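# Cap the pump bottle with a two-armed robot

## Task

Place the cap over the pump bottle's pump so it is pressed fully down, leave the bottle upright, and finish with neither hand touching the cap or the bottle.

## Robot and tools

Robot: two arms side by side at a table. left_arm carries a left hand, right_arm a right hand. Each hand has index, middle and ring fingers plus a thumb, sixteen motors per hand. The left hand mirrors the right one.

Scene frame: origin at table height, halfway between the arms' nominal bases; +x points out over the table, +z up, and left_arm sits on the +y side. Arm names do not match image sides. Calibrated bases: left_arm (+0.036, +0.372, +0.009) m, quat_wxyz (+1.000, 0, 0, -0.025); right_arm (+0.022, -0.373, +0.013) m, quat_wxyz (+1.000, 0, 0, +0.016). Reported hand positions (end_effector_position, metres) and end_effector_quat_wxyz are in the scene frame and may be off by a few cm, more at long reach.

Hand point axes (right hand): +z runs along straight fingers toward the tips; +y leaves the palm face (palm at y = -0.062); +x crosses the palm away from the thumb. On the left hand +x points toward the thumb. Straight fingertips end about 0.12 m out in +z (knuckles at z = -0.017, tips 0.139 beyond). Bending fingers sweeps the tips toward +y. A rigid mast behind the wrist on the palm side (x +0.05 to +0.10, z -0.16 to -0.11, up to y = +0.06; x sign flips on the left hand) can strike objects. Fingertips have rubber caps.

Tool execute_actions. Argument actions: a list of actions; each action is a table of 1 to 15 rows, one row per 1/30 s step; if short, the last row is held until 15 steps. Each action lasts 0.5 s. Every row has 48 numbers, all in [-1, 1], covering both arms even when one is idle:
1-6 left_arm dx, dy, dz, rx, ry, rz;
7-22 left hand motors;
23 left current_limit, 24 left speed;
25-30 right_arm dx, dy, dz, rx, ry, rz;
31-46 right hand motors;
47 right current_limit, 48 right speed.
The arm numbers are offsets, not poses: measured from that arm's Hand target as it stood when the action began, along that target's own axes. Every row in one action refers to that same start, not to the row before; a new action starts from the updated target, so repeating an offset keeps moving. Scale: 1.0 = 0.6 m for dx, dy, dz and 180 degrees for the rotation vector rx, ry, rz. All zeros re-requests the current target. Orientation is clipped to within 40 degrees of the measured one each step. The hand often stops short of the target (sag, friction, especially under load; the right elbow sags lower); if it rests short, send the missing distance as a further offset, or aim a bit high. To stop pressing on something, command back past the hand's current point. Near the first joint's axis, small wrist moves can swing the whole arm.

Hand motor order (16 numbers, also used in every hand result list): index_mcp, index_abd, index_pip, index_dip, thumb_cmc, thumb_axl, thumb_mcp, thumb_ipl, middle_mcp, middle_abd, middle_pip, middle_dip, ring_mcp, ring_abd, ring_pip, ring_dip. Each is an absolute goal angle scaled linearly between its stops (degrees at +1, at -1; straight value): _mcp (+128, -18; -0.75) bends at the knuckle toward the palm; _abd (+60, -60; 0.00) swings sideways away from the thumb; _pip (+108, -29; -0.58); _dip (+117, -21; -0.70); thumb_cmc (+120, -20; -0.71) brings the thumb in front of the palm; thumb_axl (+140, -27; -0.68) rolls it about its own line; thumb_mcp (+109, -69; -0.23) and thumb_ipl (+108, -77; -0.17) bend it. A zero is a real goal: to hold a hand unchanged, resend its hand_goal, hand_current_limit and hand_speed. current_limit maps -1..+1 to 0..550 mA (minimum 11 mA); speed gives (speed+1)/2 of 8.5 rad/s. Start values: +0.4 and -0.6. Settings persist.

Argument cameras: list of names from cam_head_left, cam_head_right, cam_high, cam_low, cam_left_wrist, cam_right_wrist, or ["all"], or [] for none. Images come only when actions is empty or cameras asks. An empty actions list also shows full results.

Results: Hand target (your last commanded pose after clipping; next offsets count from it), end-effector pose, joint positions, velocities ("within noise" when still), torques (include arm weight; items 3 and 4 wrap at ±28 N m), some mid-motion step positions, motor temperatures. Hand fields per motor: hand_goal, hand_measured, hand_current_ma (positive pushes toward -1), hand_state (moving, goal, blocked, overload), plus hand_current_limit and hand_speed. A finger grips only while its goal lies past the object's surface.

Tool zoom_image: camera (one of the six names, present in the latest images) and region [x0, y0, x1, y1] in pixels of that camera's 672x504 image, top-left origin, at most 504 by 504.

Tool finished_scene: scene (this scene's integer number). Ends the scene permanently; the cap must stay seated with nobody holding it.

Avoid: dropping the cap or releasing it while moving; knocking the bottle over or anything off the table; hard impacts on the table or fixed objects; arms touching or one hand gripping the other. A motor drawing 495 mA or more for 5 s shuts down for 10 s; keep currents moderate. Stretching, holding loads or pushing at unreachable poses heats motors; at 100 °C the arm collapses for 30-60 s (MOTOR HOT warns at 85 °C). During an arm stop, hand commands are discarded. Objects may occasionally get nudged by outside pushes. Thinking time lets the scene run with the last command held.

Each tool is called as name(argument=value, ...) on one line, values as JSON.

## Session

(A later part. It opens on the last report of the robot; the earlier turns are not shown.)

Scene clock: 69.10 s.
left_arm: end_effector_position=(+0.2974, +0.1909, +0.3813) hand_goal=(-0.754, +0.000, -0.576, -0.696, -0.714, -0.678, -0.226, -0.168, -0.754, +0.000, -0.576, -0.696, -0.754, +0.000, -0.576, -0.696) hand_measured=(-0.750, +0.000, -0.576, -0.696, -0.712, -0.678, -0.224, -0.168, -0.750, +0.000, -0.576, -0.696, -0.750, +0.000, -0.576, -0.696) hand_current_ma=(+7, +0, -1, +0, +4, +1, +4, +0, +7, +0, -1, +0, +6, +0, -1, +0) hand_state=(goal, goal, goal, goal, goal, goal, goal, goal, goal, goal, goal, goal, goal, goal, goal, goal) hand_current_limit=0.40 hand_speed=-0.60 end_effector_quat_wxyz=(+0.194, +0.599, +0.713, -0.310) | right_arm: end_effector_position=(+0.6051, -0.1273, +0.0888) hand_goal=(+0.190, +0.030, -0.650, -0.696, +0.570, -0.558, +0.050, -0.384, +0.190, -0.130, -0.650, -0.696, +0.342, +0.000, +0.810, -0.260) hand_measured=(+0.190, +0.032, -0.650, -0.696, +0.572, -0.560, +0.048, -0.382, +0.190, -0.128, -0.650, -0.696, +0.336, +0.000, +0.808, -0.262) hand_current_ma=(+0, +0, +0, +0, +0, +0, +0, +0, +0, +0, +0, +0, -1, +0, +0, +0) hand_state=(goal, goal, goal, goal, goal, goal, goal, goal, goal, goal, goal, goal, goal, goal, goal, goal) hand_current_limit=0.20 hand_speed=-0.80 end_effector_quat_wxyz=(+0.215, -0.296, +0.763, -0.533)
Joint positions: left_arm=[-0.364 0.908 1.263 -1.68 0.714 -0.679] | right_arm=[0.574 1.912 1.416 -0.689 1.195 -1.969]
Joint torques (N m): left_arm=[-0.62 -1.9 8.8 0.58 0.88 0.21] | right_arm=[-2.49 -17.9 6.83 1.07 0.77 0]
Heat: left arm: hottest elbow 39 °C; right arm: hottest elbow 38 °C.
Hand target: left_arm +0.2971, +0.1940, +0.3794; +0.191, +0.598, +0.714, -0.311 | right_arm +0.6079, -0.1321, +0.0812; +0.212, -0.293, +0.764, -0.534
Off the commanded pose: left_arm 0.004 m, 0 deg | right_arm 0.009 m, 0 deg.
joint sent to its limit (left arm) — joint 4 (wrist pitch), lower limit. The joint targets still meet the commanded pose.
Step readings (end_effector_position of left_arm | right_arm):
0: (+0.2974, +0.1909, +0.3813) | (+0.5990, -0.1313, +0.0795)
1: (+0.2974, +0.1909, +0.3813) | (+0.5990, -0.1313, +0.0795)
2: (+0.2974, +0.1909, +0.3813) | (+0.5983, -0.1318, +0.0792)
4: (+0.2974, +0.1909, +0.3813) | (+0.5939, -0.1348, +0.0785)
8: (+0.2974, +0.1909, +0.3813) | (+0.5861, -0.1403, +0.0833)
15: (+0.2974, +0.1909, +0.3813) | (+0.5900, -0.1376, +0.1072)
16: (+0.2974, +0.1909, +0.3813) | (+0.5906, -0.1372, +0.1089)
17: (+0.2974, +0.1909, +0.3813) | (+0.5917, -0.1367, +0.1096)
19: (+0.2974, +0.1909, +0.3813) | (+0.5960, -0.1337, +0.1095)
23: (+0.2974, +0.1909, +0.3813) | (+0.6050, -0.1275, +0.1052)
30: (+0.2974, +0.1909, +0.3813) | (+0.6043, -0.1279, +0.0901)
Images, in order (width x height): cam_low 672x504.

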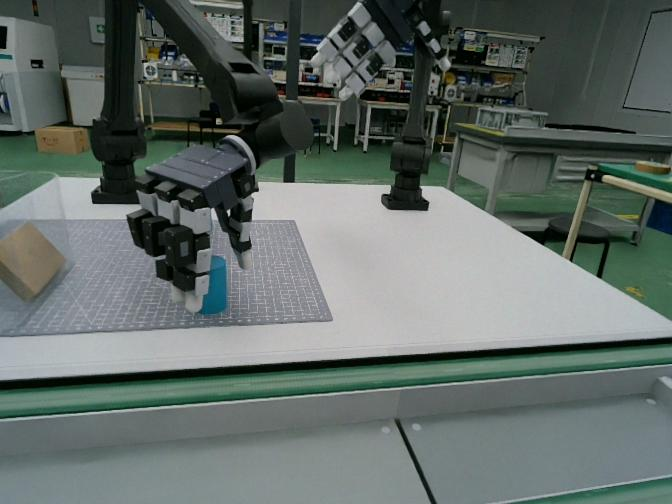

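execute_actions(actions=[[[0,0,0,0,0,0,-0.754,0,-0.576,-0.696,-0.714,-0.678,-0.226,-0.168,-0.754,0,-0.576,-0.696,-0.754,0,-0.576,-0.696,0.4,-0.6,0.001,0.008,0.002,0,0,0,0.45,0.03,-0.65,-0.696,0.571,-0.557,0.34,-0.384,0.45,-0.13,-0.65,-0.696,0.342,0,0.81,-0.26,0.0,-0.88]]], cameras=["cam_low"])

zoom_image(camera="cam_low", region=[130, 200, 270, 340])

Scene clock: 71.50 s.
left_arm: end_effector_position=(+0.2974, +0.1909, +0.3813) hand_goal=(-0.754, +0.000, -0.576, -0.696, -0.714, -0.678, -0.226, -0.168, -0.754, +0.000, -0.576, -0.696, -0.754, +0.000, -0.576, -0.696) hand_measured=(-0.750, +0.000, -0.576, -0.696, -0.712, -0.678, -0.224, -0.168, -0.750, +0.000, -0.576, -0.696, -0.750, +0.000, -0.576, -0.696) hand_current_ma=(+7, +0, -1, +0, +4, +1, +4, +0, +7, +0, -1, +0, +6, +0, -1, +0) hand_state=(goal, goal, goal, goal, goal, goal, goal, goal, goal, goal, goal, goal, goal, goal, goal, goal) hand_current_limit=0.40 hand_speed=-0.60 end_effector_quat_wxyz=(+0.194, +0.599, +0.713, -0.310) | right_arm: end_effector_position=(+0.6071, -0.1260, +0.0897) hand_goal=(+0.450, +0.030, -0.650, -0.696, +0.570, -0.558, +0.340, -0.384, +0.450, -0.130, -0.650, -0.696, +0.342, +0.000, +0.810, -0.260) hand_measured=(+0.368, +0.032, -0.670, -0.702, +0.558, -0.558, +0.154, -0.406, +0.344, -0.116, -0.686, -0.712, +0.336, +0.000, +0.808, -0.262) hand_current_ma=(-110, +0, -6, -1, -2, +0, -275, -13, -180, +2, -19, -4, -1, +0, +0, +0) hand_state=(blocked, goal, blocked, goal, goal, goal, blocked, blocked, blocked, goal, blocked, goal, goal, goal, goal, goal) hand_current_limit=0.00 hand_speed=-0.88 end_effector_quat_wxyz=(+0.219, -0.292, +0.764, -0.532)
Joint positions: left_arm=[-0.364 0.908 1.263 -1.68 0.714 -0.679] | right_arm=[0.574 1.912 1.416 -0.677 1.195 -1.969]
Joint torques (N m): left_arm=[-0.32 -2.32 8.62 0.55 0.9 0.2] | right_arm=[-2.49 -17.44 6.37 1.07 0.76 0.01]
Heat: left arm: hottest elbow 39 °C; right arm: hottest elbow 38 °C.
Hand target: left_arm +0.2971, +0.1940, +0.3794; +0.191, +0.598, +0.714, -0.311 | right_arm +0.6071, -0.1321, +0.0763; +0.212, -0.294, +0.764, -0.534
Off the commanded pose: left_arm 0.004 m, 0 deg | right_arm 0.015 m, 1 deg.
joint sent to its limit (left arm) — joint 4 (wrist pitch), lower limit. The joint targets still meet the commanded pose.
Step readings (end_effector_position of left_arm | right_arm):
0: (+0.2974, +0.1909, +0.3813) | (+0.6051, -0.1273, +0.0888)
1: (+0.2974, +0.1909, +0.3813) | (+0.6051, -0.1273, +0.0888)
2: (+0.2974, +0.1909, +0.3813) | (+0.6053, -0.1272, +0.0889)
4: (+0.2974, +0.1909, +0.3813) | (+0.6058, -0.1269, +0.0891)
8: (+0.2974, +0.1909, +0.3813) | (+0.6066, -0.1263, +0.0894)
15: (+0.2974, +0.1909, +0.3813) | (+0.6069, -0.1261, +0.0896)
Images, in order (width x height): cam_low 672x504.

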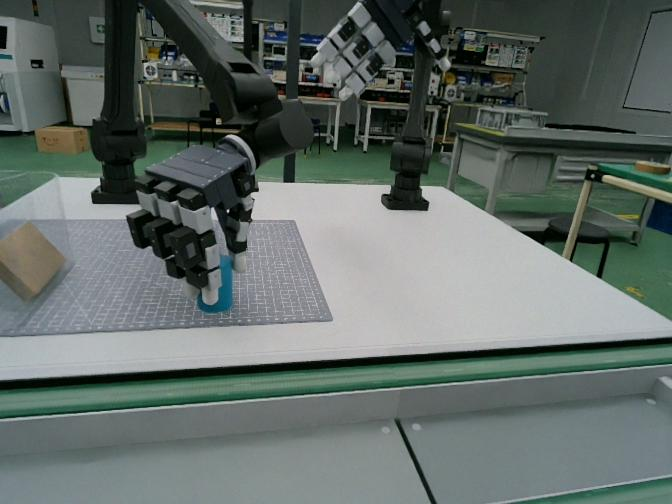

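Scaled by 3.600 from the camera's 672x504 image, which has a finer 960x720 frame.

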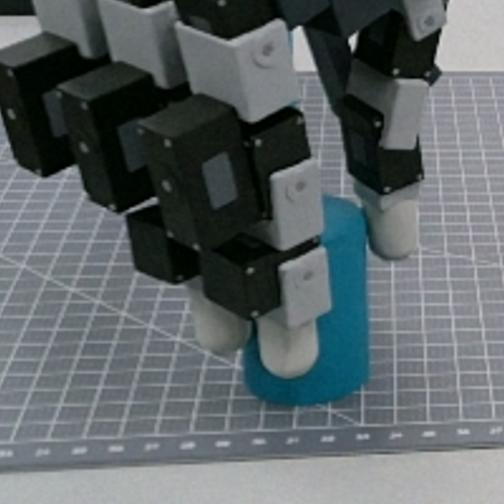

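execute_actions(actions=[])

zoom_image(camera="cam_head_left", region=[380, 130, 500, 230])

zoom_image(camera="cam_low", region=[160, 230, 260, 330])

Scene clock: 74.00 s.
left_arm: end_effector_position=(+0.2974, +0.1909, +0.3813) hand_goal=(-0.754, +0.000, -0.576, -0.696, -0.714, -0.678, -0.226, -0.168, -0.754, +0.000, -0.576, -0.696, -0.754, +0.000, -0.576, -0.696) hand_measured=(-0.750, +0.000, -0.576, -0.696, -0.712, -0.678, -0.224, -0.168, -0.750, +0.000, -0.576, -0.696, -0.750, +0.000, -0.576, -0.696) hand_current_ma=(+7, +0, -1, +0, +4, +1, +4, +0, +7, +0, -1, +0, +6, +0, -1, +0) hand_state=(goal, goal, goal, goal, goal, goal, goal, goal, goal, goal, goal, goal, goal, goal, goal, goal) hand_current_limit=0.40 hand_speed=-0.60 end_effector_quat_wxyz=(+0.194, +0.599, +0.713, -0.310) | right_arm: end_effector_position=(+0.6071, -0.1260, +0.0897) hand_goal=(+0.450, +0.030, -0.650, -0.696, +0.570, -0.558, +0.340, -0.384, +0.450, -0.130, -0.650, -0.696, +0.342, +0.000, +0.810, -0.260) hand_measured=(+0.368, +0.032, -0.670, -0.702, +0.558, -0.558, +0.154, -0.406, +0.344, -0.116, -0.686, -0.712, +0.336, +0.000, +0.808, -0.262) hand_current_ma=(-110, +0, -6, -1, -2, +0, -275, -13, -180, +2, -19, -4, -1, +0, +0, +0) hand_state=(blocked, goal, blocked, goal, goal, goal, blocked, blocked, blocked, goal, blocked, goal, goal, goal, goal, goal) hand_current_limit=0.00 hand_speed=-0.88 end_effector_quat_wxyz=(+0.219, -0.292, +0.764, -0.532)
Joint positions: left_arm=[-0.364 0.908 1.263 -1.68 0.714 -0.679] | right_arm=[0.574 1.912 1.416 -0.677 1.195 -1.969]
Joint velocities: within noise
Joint torques (N m): left_arm=[-0.09 -2.14 8.65 0.62 0.9 0.22] | right_arm=[-2.43 -17.38 6.32 1.03 0.77 0.02]
Motor temperatures (°C): left_arm=[29 36 39 29 28 26] | right_arm=[31 34 38 30 28 28]
Heat: left arm: hottest elbow 39 °C; right arm: hottest elbow 38 °C.
Hand target: left_arm +0.2971, +0.1940, +0.3794; +0.191, +0.598, +0.714, -0.311 | right_arm +0.6071, -0.1321, +0.0763; +0.212, -0.294, +0.764, -0.534
Off the commanded pose: left_arm 0.004 m, 0 deg | right_arm 0.015 m, 1 deg.

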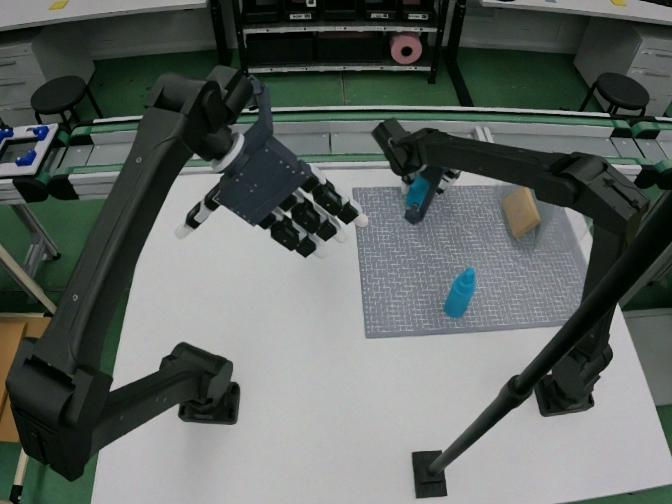

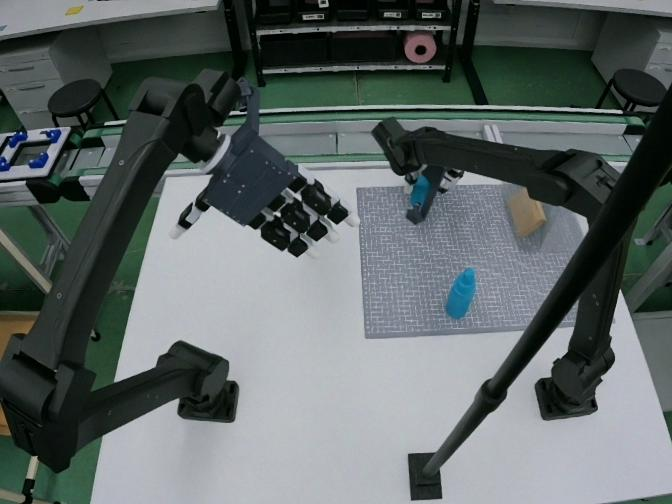

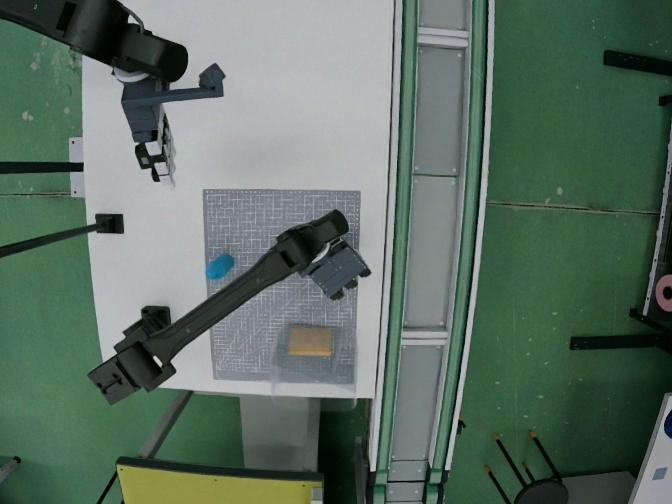

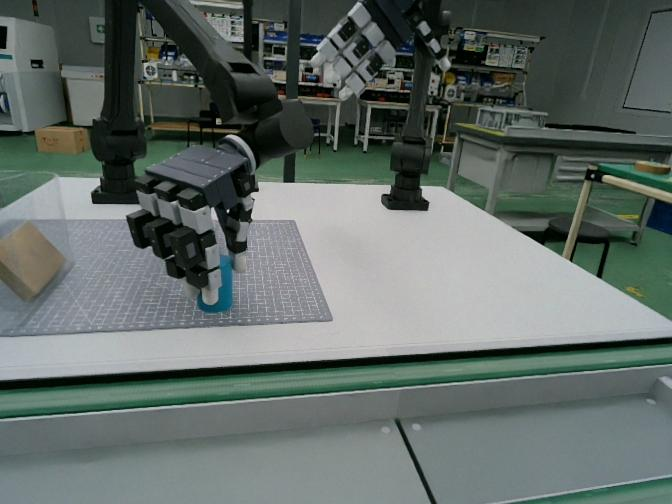

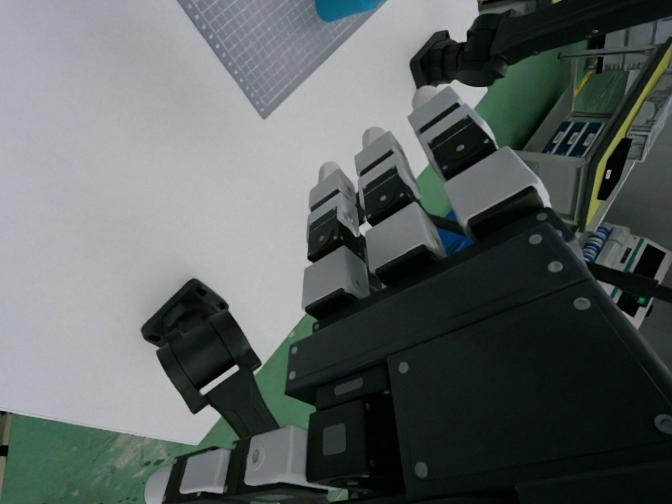

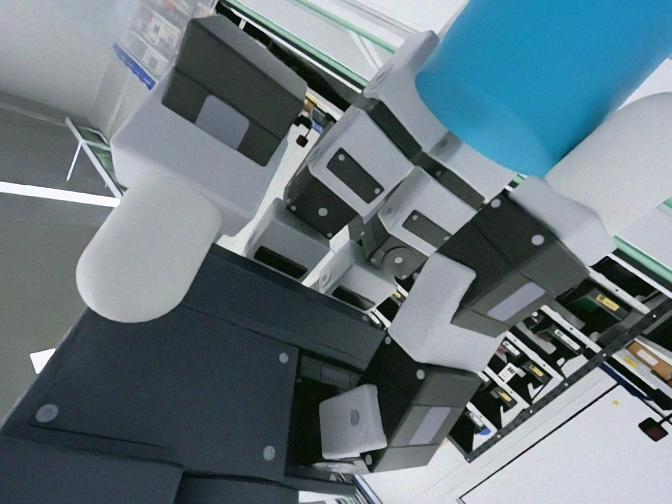

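Scaled by 4.200 from the camera's 672x504 image, which has a finer 960x720 frame.

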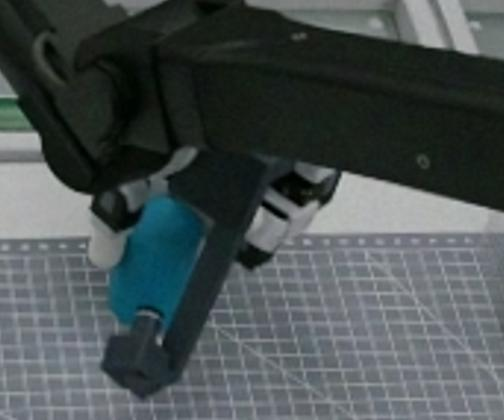

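Scaled by 5.040 from the camera's 672x504 image, which has a finer 960x720 frame.

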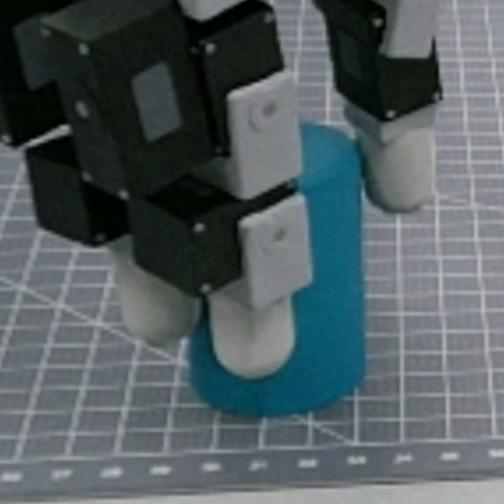

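zoom_image(camera="cam_right_wrist", region=[380, 0, 672, 280])

Scaled by 1.726 from the camera's 672x504 image, which has a finer 960x720 frame.

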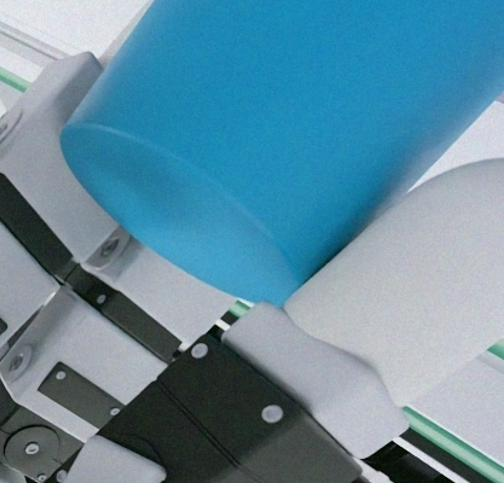

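execute_actions(actions=[[[0,0,0,0,0,0,-0.754,0,-0.576,-0.696,-0.714,-0.678,-0.226,-0.168,-0.754,0,-0.576,-0.696,-0.754,0,-0.576,-0.696,0.4,-0.6,0,0,0,0,0,0,0.16,0.03,-0.65,-0.696,0.571,-0.557,0.03,-0.384,0.16,-0.13,-0.65,-0.696,0.342,0,0.81,-0.26,0.2,-0.8]],[[0,0,0,0,0,0,-0.754,0,-0.576,-0.696,-0.714,-0.678,-0.226,-0.168,-0.754,0,-0.576,-0.696,-0.754,0,-0.576,-0.696,0.4,-0.6,0.0005,0.015,-0.012,0,0,0,0.16,0.03,-0.65,-0.696,0.571,-0.557,0.03,-0.384,0.16,-0.13,-0.65,-0.696,0.342,0,0.81,-0.26,0.2,-0.8]]], cameras=["cam_low","cam_right_wrist"])

zoom_image(camera="cam_low", region=[160, 230, 260, 330])

Scene clock: 83.20 s.
left_arm: end_effector_position=(+0.2974, +0.1909, +0.3813) hand_goal=(-0.754, +0.000, -0.576, -0.696, -0.714, -0.678, -0.226, -0.168, -0.754, +0.000, -0.576, -0.696, -0.754, +0.000, -0.576, -0.696) hand_measured=(-0.750, +0.000, -0.576, -0.696, -0.712, -0.678, -0.224, -0.168, -0.750, +0.000, -0.576, -0.696, -0.750, +0.000, -0.576, -0.696) hand_current_ma=(+7, +0, -1, +0, +4, +1, +4, +0, +7, +0, -1, +0, +6, +0, -1, +0) hand_state=(goal, goal, goal, goal, goal, goal, goal, goal, goal, goal, goal, goal, goal, goal, goal, goal) hand_current_limit=0.40 hand_speed=-0.60 end_effector_quat_wxyz=(+0.194, +0.599, +0.713, -0.310) | right_arm: end_effector_position=(+0.6062, -0.1270, +0.0828) hand_goal=(+0.160, +0.030, -0.650, -0.696, +0.570, -0.558, +0.030, -0.384, +0.160, -0.130, -0.650, -0.696, +0.342, +0.000, +0.810, -0.260) hand_measured=(+0.166, +0.032, -0.652, -0.698, +0.568, -0.558, +0.032, -0.386, +0.166, -0.126, -0.652, -0.698, +0.336, +0.000, +0.808, -0.262) hand_current_ma=(+0, +0, +0, +0, +0, +0, +0, +0, +0, +0, +0, +0, -1, +0, +0, +0) hand_state=(goal, goal, goal, goal, goal, goal, goal, goal, goal, goal, goal, goal, goal, goal, goal, goal) hand_current_limit=0.20 hand_speed=-0.80 end_effector_quat_wxyz=(+0.219, -0.286, +0.767, -0.531)
Joint positions: left_arm=[-0.364 0.908 1.263 -1.68 0.714 -0.679] | right_arm=[0.574 1.921 1.411 -0.684 1.198 -1.938]
Joint torques (N m): left_arm=[-0.62 -2.08 8.72 0.55 0.89 0.23] | right_arm=[-0.85 -17.44 6.56 0.13 0.9 0.12]
Heat: left arm: hottest elbow 39 °C; right arm: hottest elbow 38 °C.
Hand target: left_arm +0.2971, +0.1940, +0.3794; +0.191, +0.598, +0.714, -0.311 | right_arm +0.6003, -0.1250, +0.0702; +0.212, -0.294, +0.764, -0.534
Off the commanded pose: left_arm 0.004 m, 0 deg | right_arm 0.014 m, 1 deg.
joint sent to its limit (left arm) — joint 4 (wrist pitch), lower limit. The joint targets still meet the commanded pose.
Step readings (end_effector_position of left_arm | right_arm):
0: (+0.2974, +0.1909, +0.3813) | (+0.6071, -0.1260, +0.0897)
1: (+0.2974, +0.1909, +0.3813) | (+0.6071, -0.1260, +0.0897)
2: (+0.2974, +0.1909, +0.3813) | (+0.6071, -0.1260, +0.0897)
4: (+0.2974, +0.1909, +0.3813) | (+0.6071, -0.1260, +0.0897)
8: (+0.2974, +0.1909, +0.3813) | (+0.6070, -0.1261, +0.0893)
15: (+0.2974, +0.1909, +0.3813) | (+0.6055, -0.1271, +0.0874)
16: (+0.2974, +0.1909, +0.3813) | (+0.6055, -0.1271, +0.0874)
17: (+0.2974, +0.1909, +0.3813) | (+0.6056, -0.1270, +0.0874)
19: (+0.2974, +0.1909, +0.3813) | (+0.6059, -0.1269, +0.0872)
23: (+0.2974, +0.1909, +0.3813) | (+0.6065, -0.1268, +0.0854)
30: (+0.2974, +0.1909, +0.3813) | (+0.6062, -0.1270, +0.0828)
Images, in order (width x height): cam_low 672x504, cam_right_wrist 672x504.

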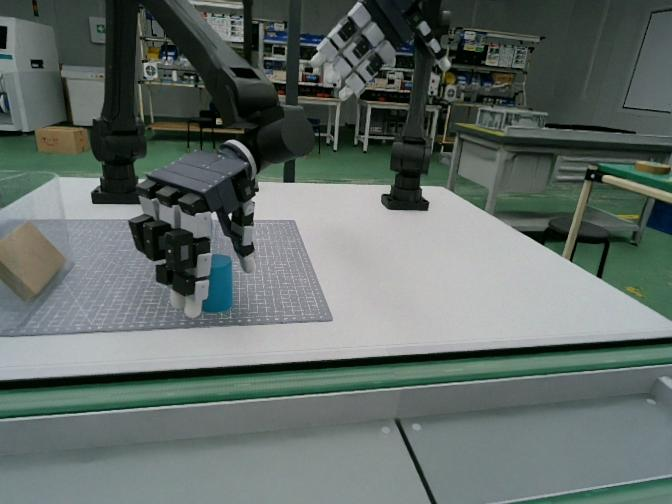

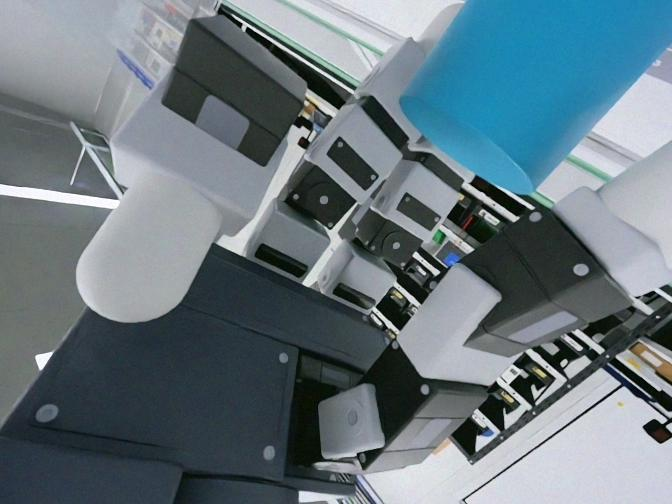

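Scaled by 5.040 from the camera's 672x504 image, which has a finer 960x720 frame.

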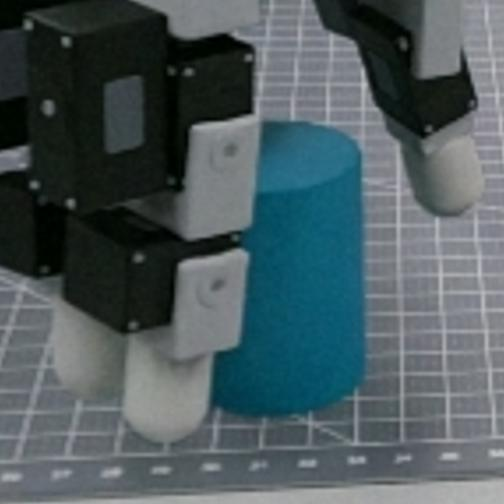

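execute_actions(actions=[[[0,0,0,0,0,0,-0.754,0,-0.576,-0.696,-0.714,-0.678,-0.226,-0.168,-0.754,0,-0.576,-0.696,-0.754,0,-0.576,-0.696,0.4,-0.6,-0.0032,-0.001,-0.0118,0,0,0,0.16,0.03,-0.65,-0.696,0.571,-0.557,0.03,-0.384,0.16,-0.13,-0.65,-0.696,0.342,0,0.81,-0.26,0.2,-0.8]]], cameras=["cam_low"])

zoom_image(camera="cam_low", region=[160, 230, 260, 330])

Scene clock: 86.87 s.
left_arm: end_effector_position=(+0.2974, +0.1909, +0.3813) hand_goal=(-0.754, +0.000, -0.576, -0.696, -0.714, -0.678, -0.226, -0.168, -0.754, +0.000, -0.576, -0.696, -0.754, +0.000, -0.576, -0.696) hand_measured=(-0.750, +0.000, -0.576, -0.696, -0.712, -0.678, -0.224, -0.168, -0.750, +0.000, -0.576, -0.696, -0.750, +0.000, -0.576, -0.696) hand_current_ma=(+7, +0, -1, +0, +4, +1, +4, +0, +7, +0, -1, +0, +6, +0, -1, +0) hand_state=(goal, goal, goal, goal, goal, goal, goal, goal, goal, goal, goal, goal, goal, goal, goal, goal) hand_current_limit=0.40 hand_speed=-0.60 end_effector_quat_wxyz=(+0.194, +0.599, +0.713, -0.310) | right_arm: end_effector_position=(+0.5994, -0.1256, +0.0805) hand_goal=(+0.160, +0.030, -0.650, -0.696, +0.570, -0.558, +0.030, -0.384, +0.160, -0.130, -0.650, -0.696, +0.342, +0.000, +0.810, -0.260) hand_measured=(+0.166, +0.032, -0.652, -0.698, +0.568, -0.558, +0.032, -0.386, +0.166, -0.126, -0.652, -0.698, +0.336, +0.000, +0.808, -0.262) hand_current_ma=(+0, +0, +0, +0, +0, +0, +0, +0, +0, +0, +0, +0, -1, +0, +0, +0) hand_state=(goal, goal, goal, goal, goal, goal, goal, goal, goal, goal, goal, goal, goal, goal, goal, goal) hand_current_limit=0.20 hand_speed=-0.80 end_effector_quat_wxyz=(+0.213, -0.288, +0.766, -0.533)
Joint positions: left_arm=[-0.364 0.908 1.263 -1.68 0.714 -0.679] | right_arm=[0.583 1.923 1.411 -0.724 1.201 -1.908]
Joint torques (N m): left_arm=[-0.32 -2.26 8.77 0.57 0.89 0.23] | right_arm=[-0.5 -17.38 7.5 0.2 0.92 0.08]
Heat: left arm: hottest elbow 39 °C; right arm: hottest elbow 38 °C.
Hand target: left_arm +0.2971, +0.1940, +0.3794; +0.191, +0.598, +0.714, -0.311 | right_arm +0.5973, -0.1189, +0.0731; +0.212, -0.294, +0.764, -0.534
Off the commanded pose: left_arm 0.004 m, 0 deg | right_arm 0.010 m, 1 deg.
joint sent to its limit (left arm) — joint 4 (wrist pitch), lower limit. The joint targets still meet the commanded pose.
Step readings (end_effector_position of left_arm | right_arm):
0: (+0.2974, +0.1909, +0.3813) | (+0.6063, -0.1270, +0.0829)
1: (+0.2974, +0.1909, +0.3813) | (+0.6062, -0.1270, +0.0828)
2: (+0.2974, +0.1909, +0.3813) | (+0.6058, -0.1274, +0.0827)
4: (+0.2974, +0.1909, +0.3813) | (+0.6043, -0.1282, +0.0823)
8: (+0.2974, +0.1909, +0.3813) | (+0.6015, -0.1279, +0.0813)
15: (+0.2974, +0.1909, +0.3813) | (+0.5997, -0.1263, +0.0807)
Images, in order (width x height): cam_low 672x504.

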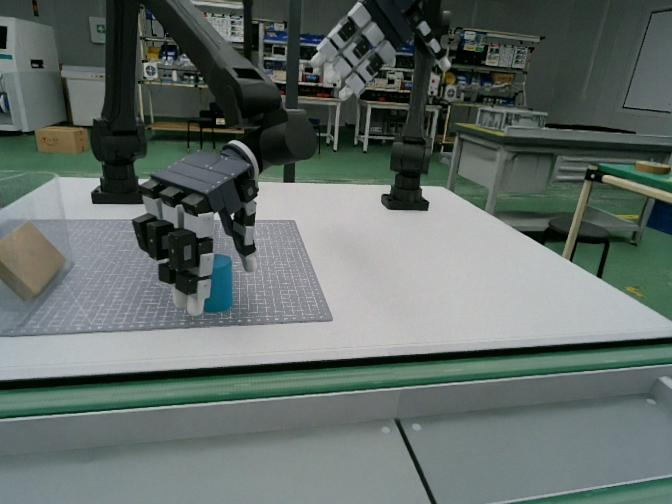

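Scaled by 5.040 from the camera's 672x504 image, which has a finer 960x720 frame.

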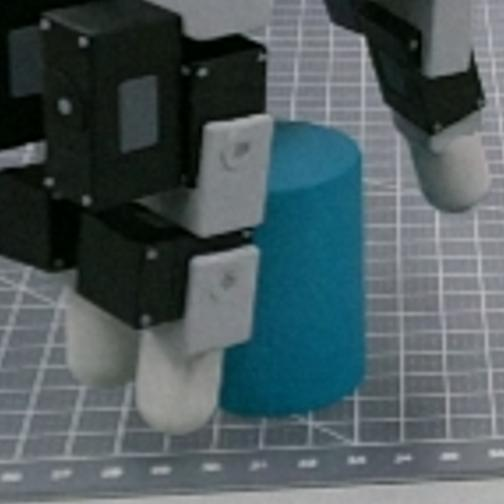

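execute_actions(actions=[[[0,0,0,0,0,0,-0.754,0,-0.576,-0.696,-0.714,-0.678,-0.226,-0.168,-0.754,0,-0.576,-0.696,-0.754,0,-0.576,-0.696,0.4,-0.6,0,0,0,0,0,0,0.45,0.03,-0.65,-0.696,0.571,-0.557,0.34,-0.384,0.45,-0.13,-0.65,-0.696,0.342,0,0.81,-0.26,0.0,-0.85]]], cameras=["cam_low","cam_right_wrist"])

zoom_image(camera="cam_low", region=[160, 230, 260, 330])

Scene clock: 89.10 s.
left_arm: end_effector_position=(+0.2974, +0.1909, +0.3813) hand_goal=(-0.754, +0.000, -0.576, -0.696, -0.714, -0.678, -0.226, -0.168, -0.754, +0.000, -0.576, -0.696, -0.754, +0.000, -0.576, -0.696) hand_measured=(-0.750, +0.000, -0.576, -0.696, -0.712, -0.678, -0.224, -0.168, -0.750, +0.000, -0.576, -0.696, -0.750, +0.000, -0.576, -0.696) hand_current_ma=(+7, +0, -1, +0, +4, +1, +4, +0, +7, +0, -1, +0, +6, +0, -1, +0) hand_state=(goal, goal, goal, goal, goal, goal, goal, goal, goal, goal, goal, goal, goal, goal, goal, goal) hand_current_limit=0.40 hand_speed=-0.60 end_effector_quat_wxyz=(+0.194, +0.599, +0.713, -0.310) | right_arm: end_effector_position=(+0.5995, -0.1257, +0.0806) hand_goal=(+0.450, +0.030, -0.650, -0.696, +0.570, -0.558, +0.340, -0.384, +0.450, -0.130, -0.650, -0.696, +0.342, +0.000, +0.810, -0.260) hand_measured=(+0.340, +0.030, -0.678, -0.704, +0.566, -0.550, +0.146, -0.406, +0.334, -0.122, -0.684, -0.704, +0.336, +0.000, +0.808, -0.262) hand_current_ma=(-193, +0, -11, -1, +0, +1, -275, -13, -218, +1, -16, -1, -1, +0, +0, +0) hand_state=(blocked, goal, blocked, goal, goal, goal, blocked, blocked, blocked, goal, blocked, goal, goal, goal, goal, goal) hand_current_limit=0.00 hand_speed=-0.85 end_effector_quat_wxyz=(+0.214, -0.288, +0.766, -0.533)
Joint positions: left_arm=[-0.364 0.908 1.263 -1.68 0.714 -0.679] | right_arm=[0.583 1.923 1.411 -0.724 1.202 -1.907]
Joint torques (N m): left_arm=[-0.73 -2.2 8.68 0.65 0.89 0.23] | right_arm=[-0.67 -17.38 7.51 0.14 0.88 0.11]
Heat: left arm: hottest elbow 39 °C; right arm: hottest elbow 38 °C.
Hand target: left_arm +0.2971, +0.1940, +0.3794; +0.191, +0.598, +0.714, -0.311 | right_arm +0.5973, -0.1189, +0.0733; +0.212, -0.294, +0.764, -0.534
Off the commanded pose: left_arm 0.004 m, 0 deg | right_arm 0.010 m, 1 deg.
joint sent to its limit (left arm) — joint 4 (wrist pitch), lower limit. The joint targets still meet the commanded pose.
Step readings (end_effector_position of left_arm | right_arm):
0: (+0.2974, +0.1909, +0.3813) | (+0.5994, -0.1257, +0.0806)
1: (+0.2974, +0.1909, +0.3813) | (+0.5994, -0.1257, +0.0806)
2: (+0.2974, +0.1909, +0.3813) | (+0.5994, -0.1257, +0.0806)
4: (+0.2974, +0.1909, +0.3813) | (+0.5994, -0.1257, +0.0806)
8: (+0.2974, +0.1909, +0.3813) | (+0.5994, -0.1257, +0.0806)
15: (+0.2974, +0.1909, +0.3813) | (+0.5995, -0.1257, +0.0806)
Images, in order (width x height): cam_low 672x504, cam_right_wrist 672x504.

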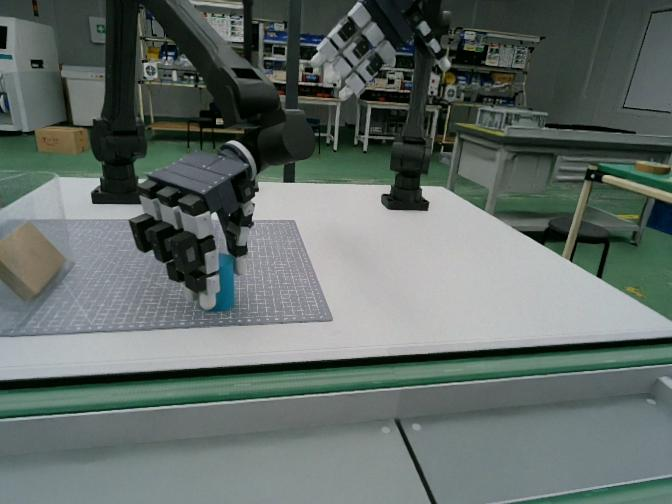

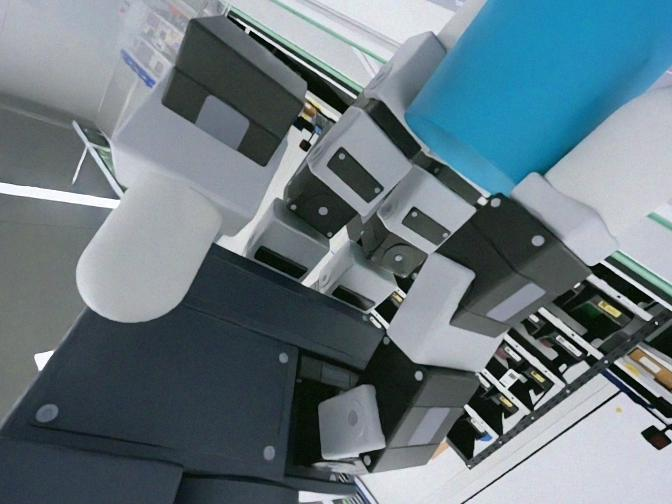

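Scaled by 5.040 from the camera's 672x504 image, which has a finer 960x720 frame.

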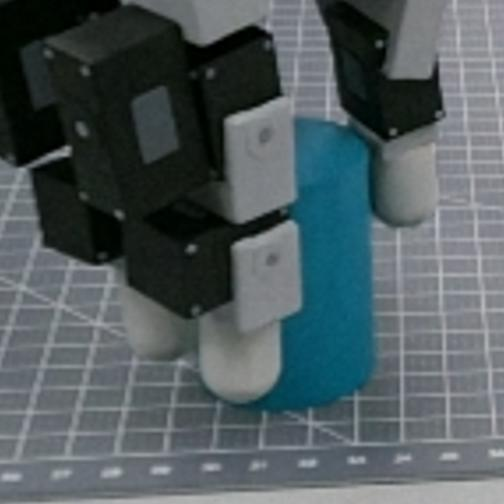

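execute_actions(actions=[[[0,0,0,0,0,0,-0.754,0,-0.576,-0.696,-0.714,-0.678,-0.226,-0.168,-0.754,0,-0.576,-0.696,-0.754,0,-0.576,-0.696,0.4,-0.6,-0.0003,-0.0783,-0.0284,0,0,0,0.45,0.03,-0.65,-0.696,0.571,-0.557,0.34,-0.384,0.45,-0.13,-0.65,-0.696,0.342,0,0.81,-0.26,0,-0.85]]], cameras=["cam_low","cam_left_wrist"])

Scene clock: 94.93 s.
left_arm: end_effector_position=(+0.2974, +0.1909, +0.3813) hand_goal=(-0.754, +0.000, -0.576, -0.696, -0.714, -0.678, -0.226, -0.168, -0.754, +0.000, -0.576, -0.696, -0.754, +0.000, -0.576, -0.696) hand_measured=(-0.750, +0.000, -0.576, -0.696, -0.712, -0.678, -0.224, -0.168, -0.750, +0.000, -0.576, -0.696, -0.750, +0.000, -0.576, -0.696) hand_current_ma=(+7, +0, -1, +0, +4, +1, +4, +0, +7, +0, -1, +0, +6, +0, -1, +0) hand_state=(goal, goal, goal, goal, goal, goal, goal, goal, goal, goal, goal, goal, goal, goal, goal, goal) hand_current_limit=0.40 hand_speed=-0.60 end_effector_quat_wxyz=(+0.194, +0.599, +0.713, -0.310) | right_arm: end_effector_position=(+0.5814, -0.1389, +0.0807) hand_goal=(+0.450, +0.030, -0.650, -0.696, +0.570, -0.558, +0.340, -0.384, +0.450, -0.130, -0.650, -0.696, +0.342, +0.000, +0.810, -0.260) hand_measured=(+0.342, +0.026, -0.678, -0.704, +0.566, -0.550, +0.146, -0.408, +0.336, -0.122, -0.684, -0.704, +0.336, +0.000, +0.808, -0.262) hand_current_ma=(-190, +0, -11, -1, +0, +1, -275, -16, -210, +1, -16, -1, -1, +0, +0, +0) hand_state=(blocked, goal, blocked, goal, goal, goal, blocked, blocked, blocked, goal, blocked, goal, goal, goal, goal, goal) hand_current_limit=0.00 hand_speed=-0.85 end_effector_quat_wxyz=(+0.175, -0.314, +0.758, -0.544)
Joint positions: left_arm=[-0.364 0.908 1.263 -1.68 0.714 -0.679] | right_arm=[0.583 1.913 1.411 -0.833 1.205 -1.906]
Joint torques (N m): left_arm=[-0.32 -2.49 8.73 0.5 0.89 0.22] | right_arm=[-0.67 -21.6 10.78 -0.09 0.78 0.05]
Heat: left arm: hottest elbow 39 °C; right arm: hottest elbow 38 °C.
Hand target: left_arm +0.2971, +0.1940, +0.3794; +0.191, +0.598, +0.714, -0.311 | right_arm +0.5971, -0.1191, +0.1231; +0.212, -0.294, +0.764, -0.534
Off the commanded pose: left_arm 0.004 m, 0 deg | right_arm 0.049 m, 5 deg.
joint sent to its limit (left arm) — joint 4 (wrist pitch), lower limit. The joint targets still meet the commanded pose.
Step readings (end_effector_position of left_arm | right_arm):
0: (+0.2974, +0.1909, +0.3813) | (+0.5995, -0.1257, +0.0806)
1: (+0.2974, +0.1909, +0.3813) | (+0.5994, -0.1258, +0.0806)
2: (+0.2974, +0.1909, +0.3813) | (+0.5982, -0.1266, +0.0801)
4: (+0.2974, +0.1909, +0.3813) | (+0.5946, -0.1298, +0.0798)
8: (+0.2974, +0.1909, +0.3813) | (+0.5875, -0.1347, +0.0805)
15: (+0.2974, +0.1909, +0.3813) | (+0.5824, -0.1382, +0.0808)
Images, in order (width x height): cam_low 672x504, cam_left_wrist 672x504.

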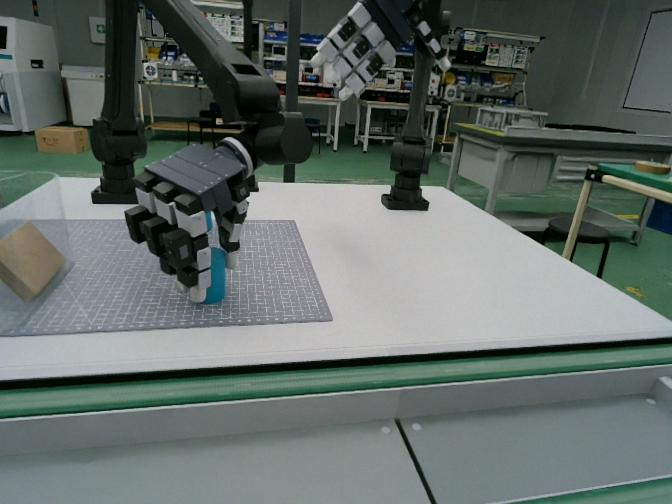

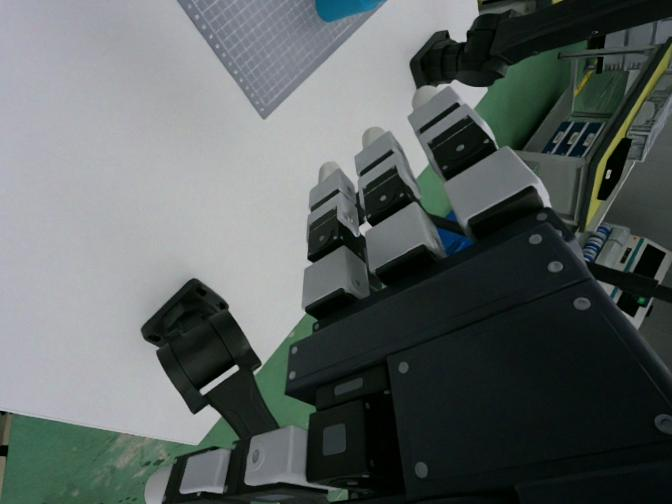

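execute_actions(actions=[[[0,0,0,0,0,0,-0.754,0,-0.576,-0.696,-0.714,-0.678,-0.226,-0.168,-0.754,0,-0.576,-0.696,-0.754,0,-0.576,-0.696,0.4,-0.6,-0.0003,-0.0783,-0.0284,0,0,0,0.45,0.03,-0.65,-0.696,0.571,-0.557,0.34,-0.384,0.45,-0.13,-0.65,-0.696,0.342,0,0.81,-0.26,0,-0.85]]], cameras=["cam_low"])

zoom_image(camera="cam_low", region=[110, 150, 310, 330])

Scene clock: 96.40 s.
left_arm: end_effector_position=(+0.2974, +0.1909, +0.3813) hand_goal=(-0.754, +0.000, -0.576, -0.696, -0.714, -0.678, -0.226, -0.168, -0.754, +0.000, -0.576, -0.696, -0.754, +0.000, -0.576, -0.696) hand_measured=(-0.750, +0.000, -0.576, -0.696, -0.712, -0.678, -0.224, -0.168, -0.750, +0.000, -0.576, -0.696, -0.750, +0.000, -0.576, -0.696) hand_current_ma=(+7, +0, -1, +0, +4, +1, +4, +0, +7, +0, -1, +0, +6, +0, -1, +0) hand_state=(goal, goal, goal, goal, goal, goal, goal, goal, goal, goal, goal, goal, goal, goal, goal, goal) hand_current_limit=0.40 hand_speed=-0.60 end_effector_quat_wxyz=(+0.194, +0.599, +0.713, -0.310) | right_arm: end_effector_position=(+0.5823, -0.1378, +0.1394) hand_goal=(+0.450, +0.030, -0.650, -0.696, +0.570, -0.558, +0.340, -0.384, +0.450, -0.130, -0.650, -0.696, +0.342, +0.000, +0.810, -0.260) hand_measured=(+0.342, +0.026, -0.678, -0.704, +0.564, -0.550, +0.146, -0.408, +0.336, -0.122, -0.684, -0.704, +0.336, +0.000, +0.808, -0.262) hand_current_ma=(-189, +0, -11, -1, -1, +1, -275, -16, -210, +1, -16, -1, -1, +0, +0, +0) hand_state=(blocked, goal, blocked, goal, goal, goal, blocked, blocked, blocked, goal, blocked, goal, goal, goal, goal, goal) hand_current_limit=0.00 hand_speed=-0.85 end_effector_quat_wxyz=(+0.181, -0.311, +0.760, -0.541)
Joint positions: left_arm=[-0.364 0.908 1.263 -1.68 0.714 -0.679] | right_arm=[0.583 1.844 1.475 -0.948 1.202 -1.908]
Joint torques (N m): left_arm=[0.03 -2.55 8.77 0.59 0.89 0.24] | right_arm=[-1.2 -19.66 11.84 0.03 0.87 0.06]
Heat: left arm: hottest elbow 39 °C; right arm: hottest elbow 38 °C.
Hand target: left_arm +0.2971, +0.1940, +0.3794; +0.191, +0.598, +0.714, -0.311 | right_arm +0.5968, -0.1193, +0.1731; +0.212, -0.294, +0.764, -0.534
Off the commanded pose: left_arm 0.004 m, 0 deg | right_arm 0.041 m, 4 deg.
joint sent to its limit (left arm) — joint 4 (wrist pitch), lower limit. The joint targets still meet the commanded pose.
Step readings (end_effector_position of left_arm | right_arm):
0: (+0.2974, +0.1909, +0.3813) | (+0.5814, -0.1389, +0.0807)
1: (+0.2974, +0.1909, +0.3813) | (+0.5813, -0.1390, +0.0809)
2: (+0.2974, +0.1909, +0.3813) | (+0.5804, -0.1394, +0.0814)
4: (+0.2974, +0.1909, +0.3813) | (+0.5769, -0.1415, +0.0855)
8: (+0.2974, +0.1909, +0.3813) | (+0.5754, -0.1425, +0.1057)
15: (+0.2974, +0.1909, +0.3813) | (+0.5834, -0.1370, +0.1387)
Images, in order (width x height): cam_low 672x504.

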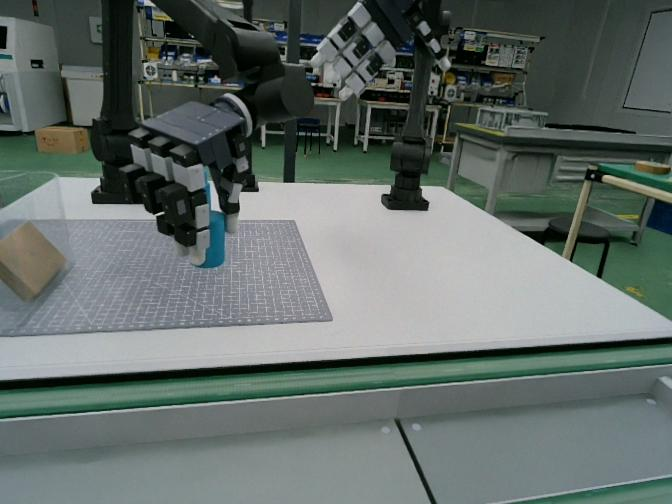

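Scaled by 2.520 from the camera's 672x504 image, which has a finer 960x720 frame.

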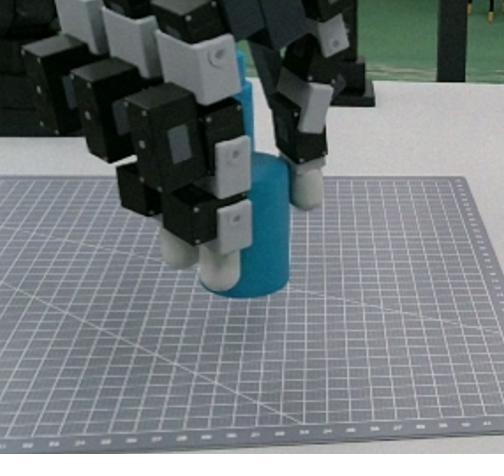

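execute_actions(actions=[[[0,0,0,0,0,0,-0.754,0,-0.576,-0.696,-0.714,-0.678,-0.226,-0.168,-0.754,0,-0.576,-0.696,-0.754,0,-0.576,-0.696,0.4,-0.6,0.0602,-0.1688,-0.1218,-0.0002,-0.0418,-0.0151,0.45,0.03,-0.65,-0.696,0.571,-0.557,0.34,-0.384,0.45,-0.13,-0.65,-0.696,0.342,0,0.81,-0.26,0,-0.85]]], cameras=["cam_low"])

zoom_image(camera="cam_low", region=[110, 100, 310, 300])

Scene clock: 98.93 s.
left_arm: end_effector_position=(+0.2974, +0.1909, +0.3813) hand_goal=(-0.754, +0.000, -0.576, -0.696, -0.714, -0.678, -0.226, -0.168, -0.754, +0.000, -0.576, -0.696, -0.754, +0.000, -0.576, -0.696) hand_measured=(-0.750, +0.000, -0.576, -0.696, -0.712, -0.678, -0.224, -0.168, -0.750, +0.000, -0.576, -0.696, -0.750, +0.000, -0.576, -0.696) hand_current_ma=(+7, +0, -1, +0, +4, +1, +4, +0, +7, +0, -1, +0, +6, +0, -1, +0) hand_state=(goal, goal, goal, goal, goal, goal, goal, goal, goal, goal, goal, goal, goal, goal, goal, goal) hand_current_limit=0.40 hand_speed=-0.60 end_effector_quat_wxyz=(+0.194, +0.599, +0.713, -0.310) | right_arm: end_effector_position=(+0.5388, -0.1297, +0.2767) hand_goal=(+0.450, +0.030, -0.650, -0.696, +0.570, -0.558, +0.340, -0.384, +0.450, -0.130, -0.650, -0.696, +0.342, +0.000, +0.810, -0.260) hand_measured=(+0.342, +0.026, -0.678, -0.704, +0.564, -0.550, +0.146, -0.408, +0.336, -0.122, -0.684, -0.704, +0.336, +0.000, +0.808, -0.262) hand_current_ma=(-188, +0, -11, -1, -1, +2, -275, -16, -208, +1, -16, -1, +0, +0, +0, +0) hand_state=(blocked, goal, blocked, goal, goal, goal, blocked, blocked, blocked, goal, blocked, goal, goal, goal, goal, goal) hand_current_limit=0.00 hand_speed=-0.85 end_effector_quat_wxyz=(+0.232, -0.341, +0.747, -0.522)
Joint positions: left_arm=[-0.364 0.908 1.263 -1.68 0.714 -0.679] | right_arm=[0.633 1.594 1.497 -1.015 1.173 -2.071]
Joint torques (N m): left_arm=[-0.38 -2.32 8.64 0.58 0.9 0.21] | right_arm=[-1.67 -14.68 11.69 0.29 0.74 -0.08]
Heat: left arm: hottest elbow 39 °C; right arm: hottest elbow 38 °C.
Hand target: left_arm +0.2971, +0.1940, +0.3794; +0.191, +0.598, +0.714, -0.311 | right_arm +0.5462, -0.1192, +0.2929; +0.249, -0.346, +0.742, -0.518
Off the commanded pose: left_arm 0.004 m, 0 deg | right_arm 0.021 m, 2 deg.
joint sent to its limit (left arm) — joint 4 (wrist pitch), lower limit. The joint targets still meet the commanded pose.
joint sent to its limit (right arm) — joint 6 (wrist roll), lower limit. The joint targets still meet the commanded pose.
Step readings (end_effector_position of left_arm | right_arm):
0: (+0.2974, +0.1909, +0.3813) | (+0.5823, -0.1378, +0.1394)
1: (+0.2974, +0.1909, +0.3813) | (+0.5823, -0.1378, +0.1395)
2: (+0.2974, +0.1909, +0.3813) | (+0.5812, -0.1375, +0.1409)
4: (+0.2974, +0.1909, +0.3813) | (+0.5754, -0.1365, +0.1511)
8: (+0.2974, +0.1909, +0.3813) | (+0.5606, -0.1316, +0.2076)
15: (+0.2974, +0.1909, +0.3813) | (+0.5401, -0.1298, +0.2832)
Images, in order (width x height): cam_low 672x504.

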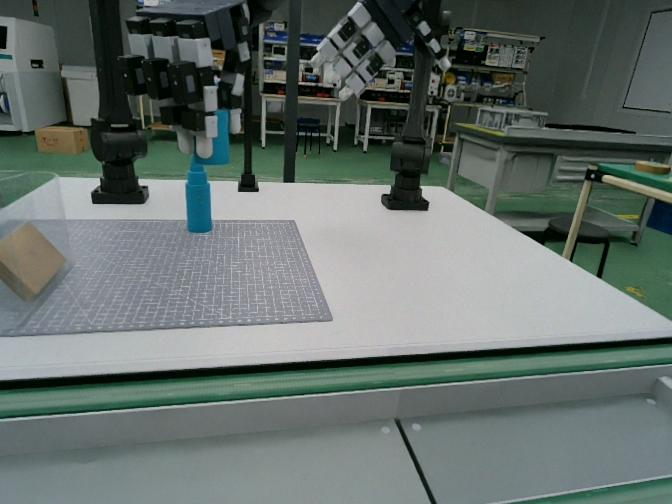

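Scaled by 2.520 from the camera's 672x504 image, which has a finer 960x720 frame.

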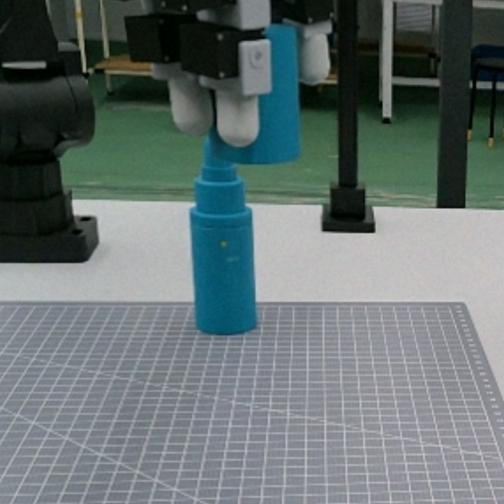

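execute_actions(actions=[[[0,0,0,0,0,0,-0.754,0,-0.576,-0.696,-0.714,-0.678,-0.226,-0.168,-0.754,0,-0.576,-0.696,-0.754,0,-0.576,-0.696,0.4,-0.6,0.1623,0.0495,-0.1388,-0.0002,-0.0522,-0.0189,0.45,0.03,-0.65,-0.696,0.571,-0.557,0.34,-0.384,0.45,-0.13,-0.65,-0.696,0.342,0,0.81,-0.26,0,-0.85]]], cameras=["cam_low"])

Scene clock: 102.37 s.
left_arm: end_effector_position=(+0.2974, +0.1909, +0.3813) hand_goal=(-0.754, +0.000, -0.576, -0.696, -0.714, -0.678, -0.226, -0.168, -0.754, +0.000, -0.576, -0.696, -0.754, +0.000, -0.576, -0.696) hand_measured=(-0.750, +0.000, -0.576, -0.696, -0.712, -0.678, -0.224, -0.168, -0.750, +0.000, -0.576, -0.696, -0.750, +0.000, -0.576, -0.696) hand_current_ma=(+7, +0, -1, +0, +4, +1, +4, +0, +7, +0, -1, +0, +6, +0, -1, +0) hand_state=(goal, goal, goal, goal, goal, goal, goal, goal, goal, goal, goal, goal, goal, goal, goal, goal) hand_current_limit=0.40 hand_speed=-0.60 end_effector_quat_wxyz=(+0.194, +0.599, +0.713, -0.310) | right_arm: end_effector_position=(+0.4191, -0.1400, +0.2900) hand_goal=(+0.450, +0.030, -0.650, -0.696, +0.570, -0.558, +0.340, -0.384, +0.450, -0.130, -0.650, -0.696, +0.342, +0.000, +0.810, -0.260) hand_measured=(+0.344, +0.026, -0.678, -0.704, +0.560, -0.550, +0.146, -0.410, +0.338, -0.120, -0.684, -0.704, +0.338, +0.000, +0.808, -0.262) hand_current_ma=(-183, +0, -12, -1, -1, +2, -275, -16, -205, +1, -16, -1, +0, +0, +0, +0) hand_state=(blocked, goal, blocked, goal, goal, goal, blocked, blocked, blocked, goal, blocked, goal, goal, goal, goal, goal) hand_current_limit=0.00 hand_speed=-0.85 end_effector_quat_wxyz=(+0.276, -0.392, +0.722, -0.500)
Joint positions: left_arm=[-0.364 0.908 1.263 -1.68 0.714 -0.679] | right_arm=[0.777 1.284 1.204 -1.013 1.168 -2.076]
Joint torques (N m): left_arm=[-0.56 -2.2 8.7 0.64 0.89 0.22] | right_arm=[-1.14 -11.58 7.84 0.77 0.8 -0.03]
Heat: left arm: hottest elbow 39 °C; right arm: hottest elbow 38 °C.
Hand target: left_arm +0.2971, +0.1940, +0.3794; +0.191, +0.598, +0.714, -0.311 | right_arm +0.4160, -0.1380, +0.2923; +0.293, -0.409, +0.708, -0.495
Off the commanded pose: left_arm 0.004 m, 0 deg | right_arm 0.004 m, 3 deg.
joint sent to its limit (left arm) — joint 4 (wrist pitch), lower limit. The joint targets still meet the commanded pose.
joint sent to its limit (right arm) — joint 6 (wrist roll), lower limit. The joint targets are off in orientation, not in position.
Step readings (end_effector_position of left_arm | right_arm):
0: (+0.2974, +0.1909, +0.3813) | (+0.5388, -0.1298, +0.2767)
1: (+0.2974, +0.1909, +0.3813) | (+0.5388, -0.1297, +0.2766)
2: (+0.2974, +0.1909, +0.3813) | (+0.5366, -0.1297, +0.2753)
4: (+0.2974, +0.1909, +0.3813) | (+0.5168, -0.1342, +0.2661)
8: (+0.2974, +0.1909, +0.3813) | (+0.4578, -0.1415, +0.2567)
15: (+0.2974, +0.1909, +0.3813) | (+0.4220, -0.1365, +0.2921)
Images, in order (width x height): cam_low 672x504.

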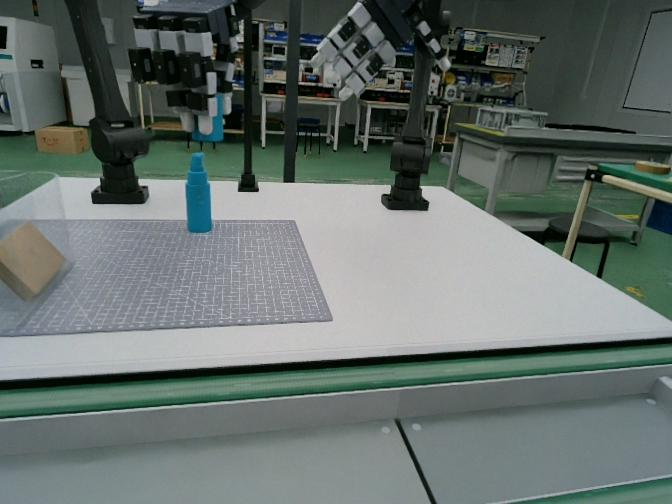

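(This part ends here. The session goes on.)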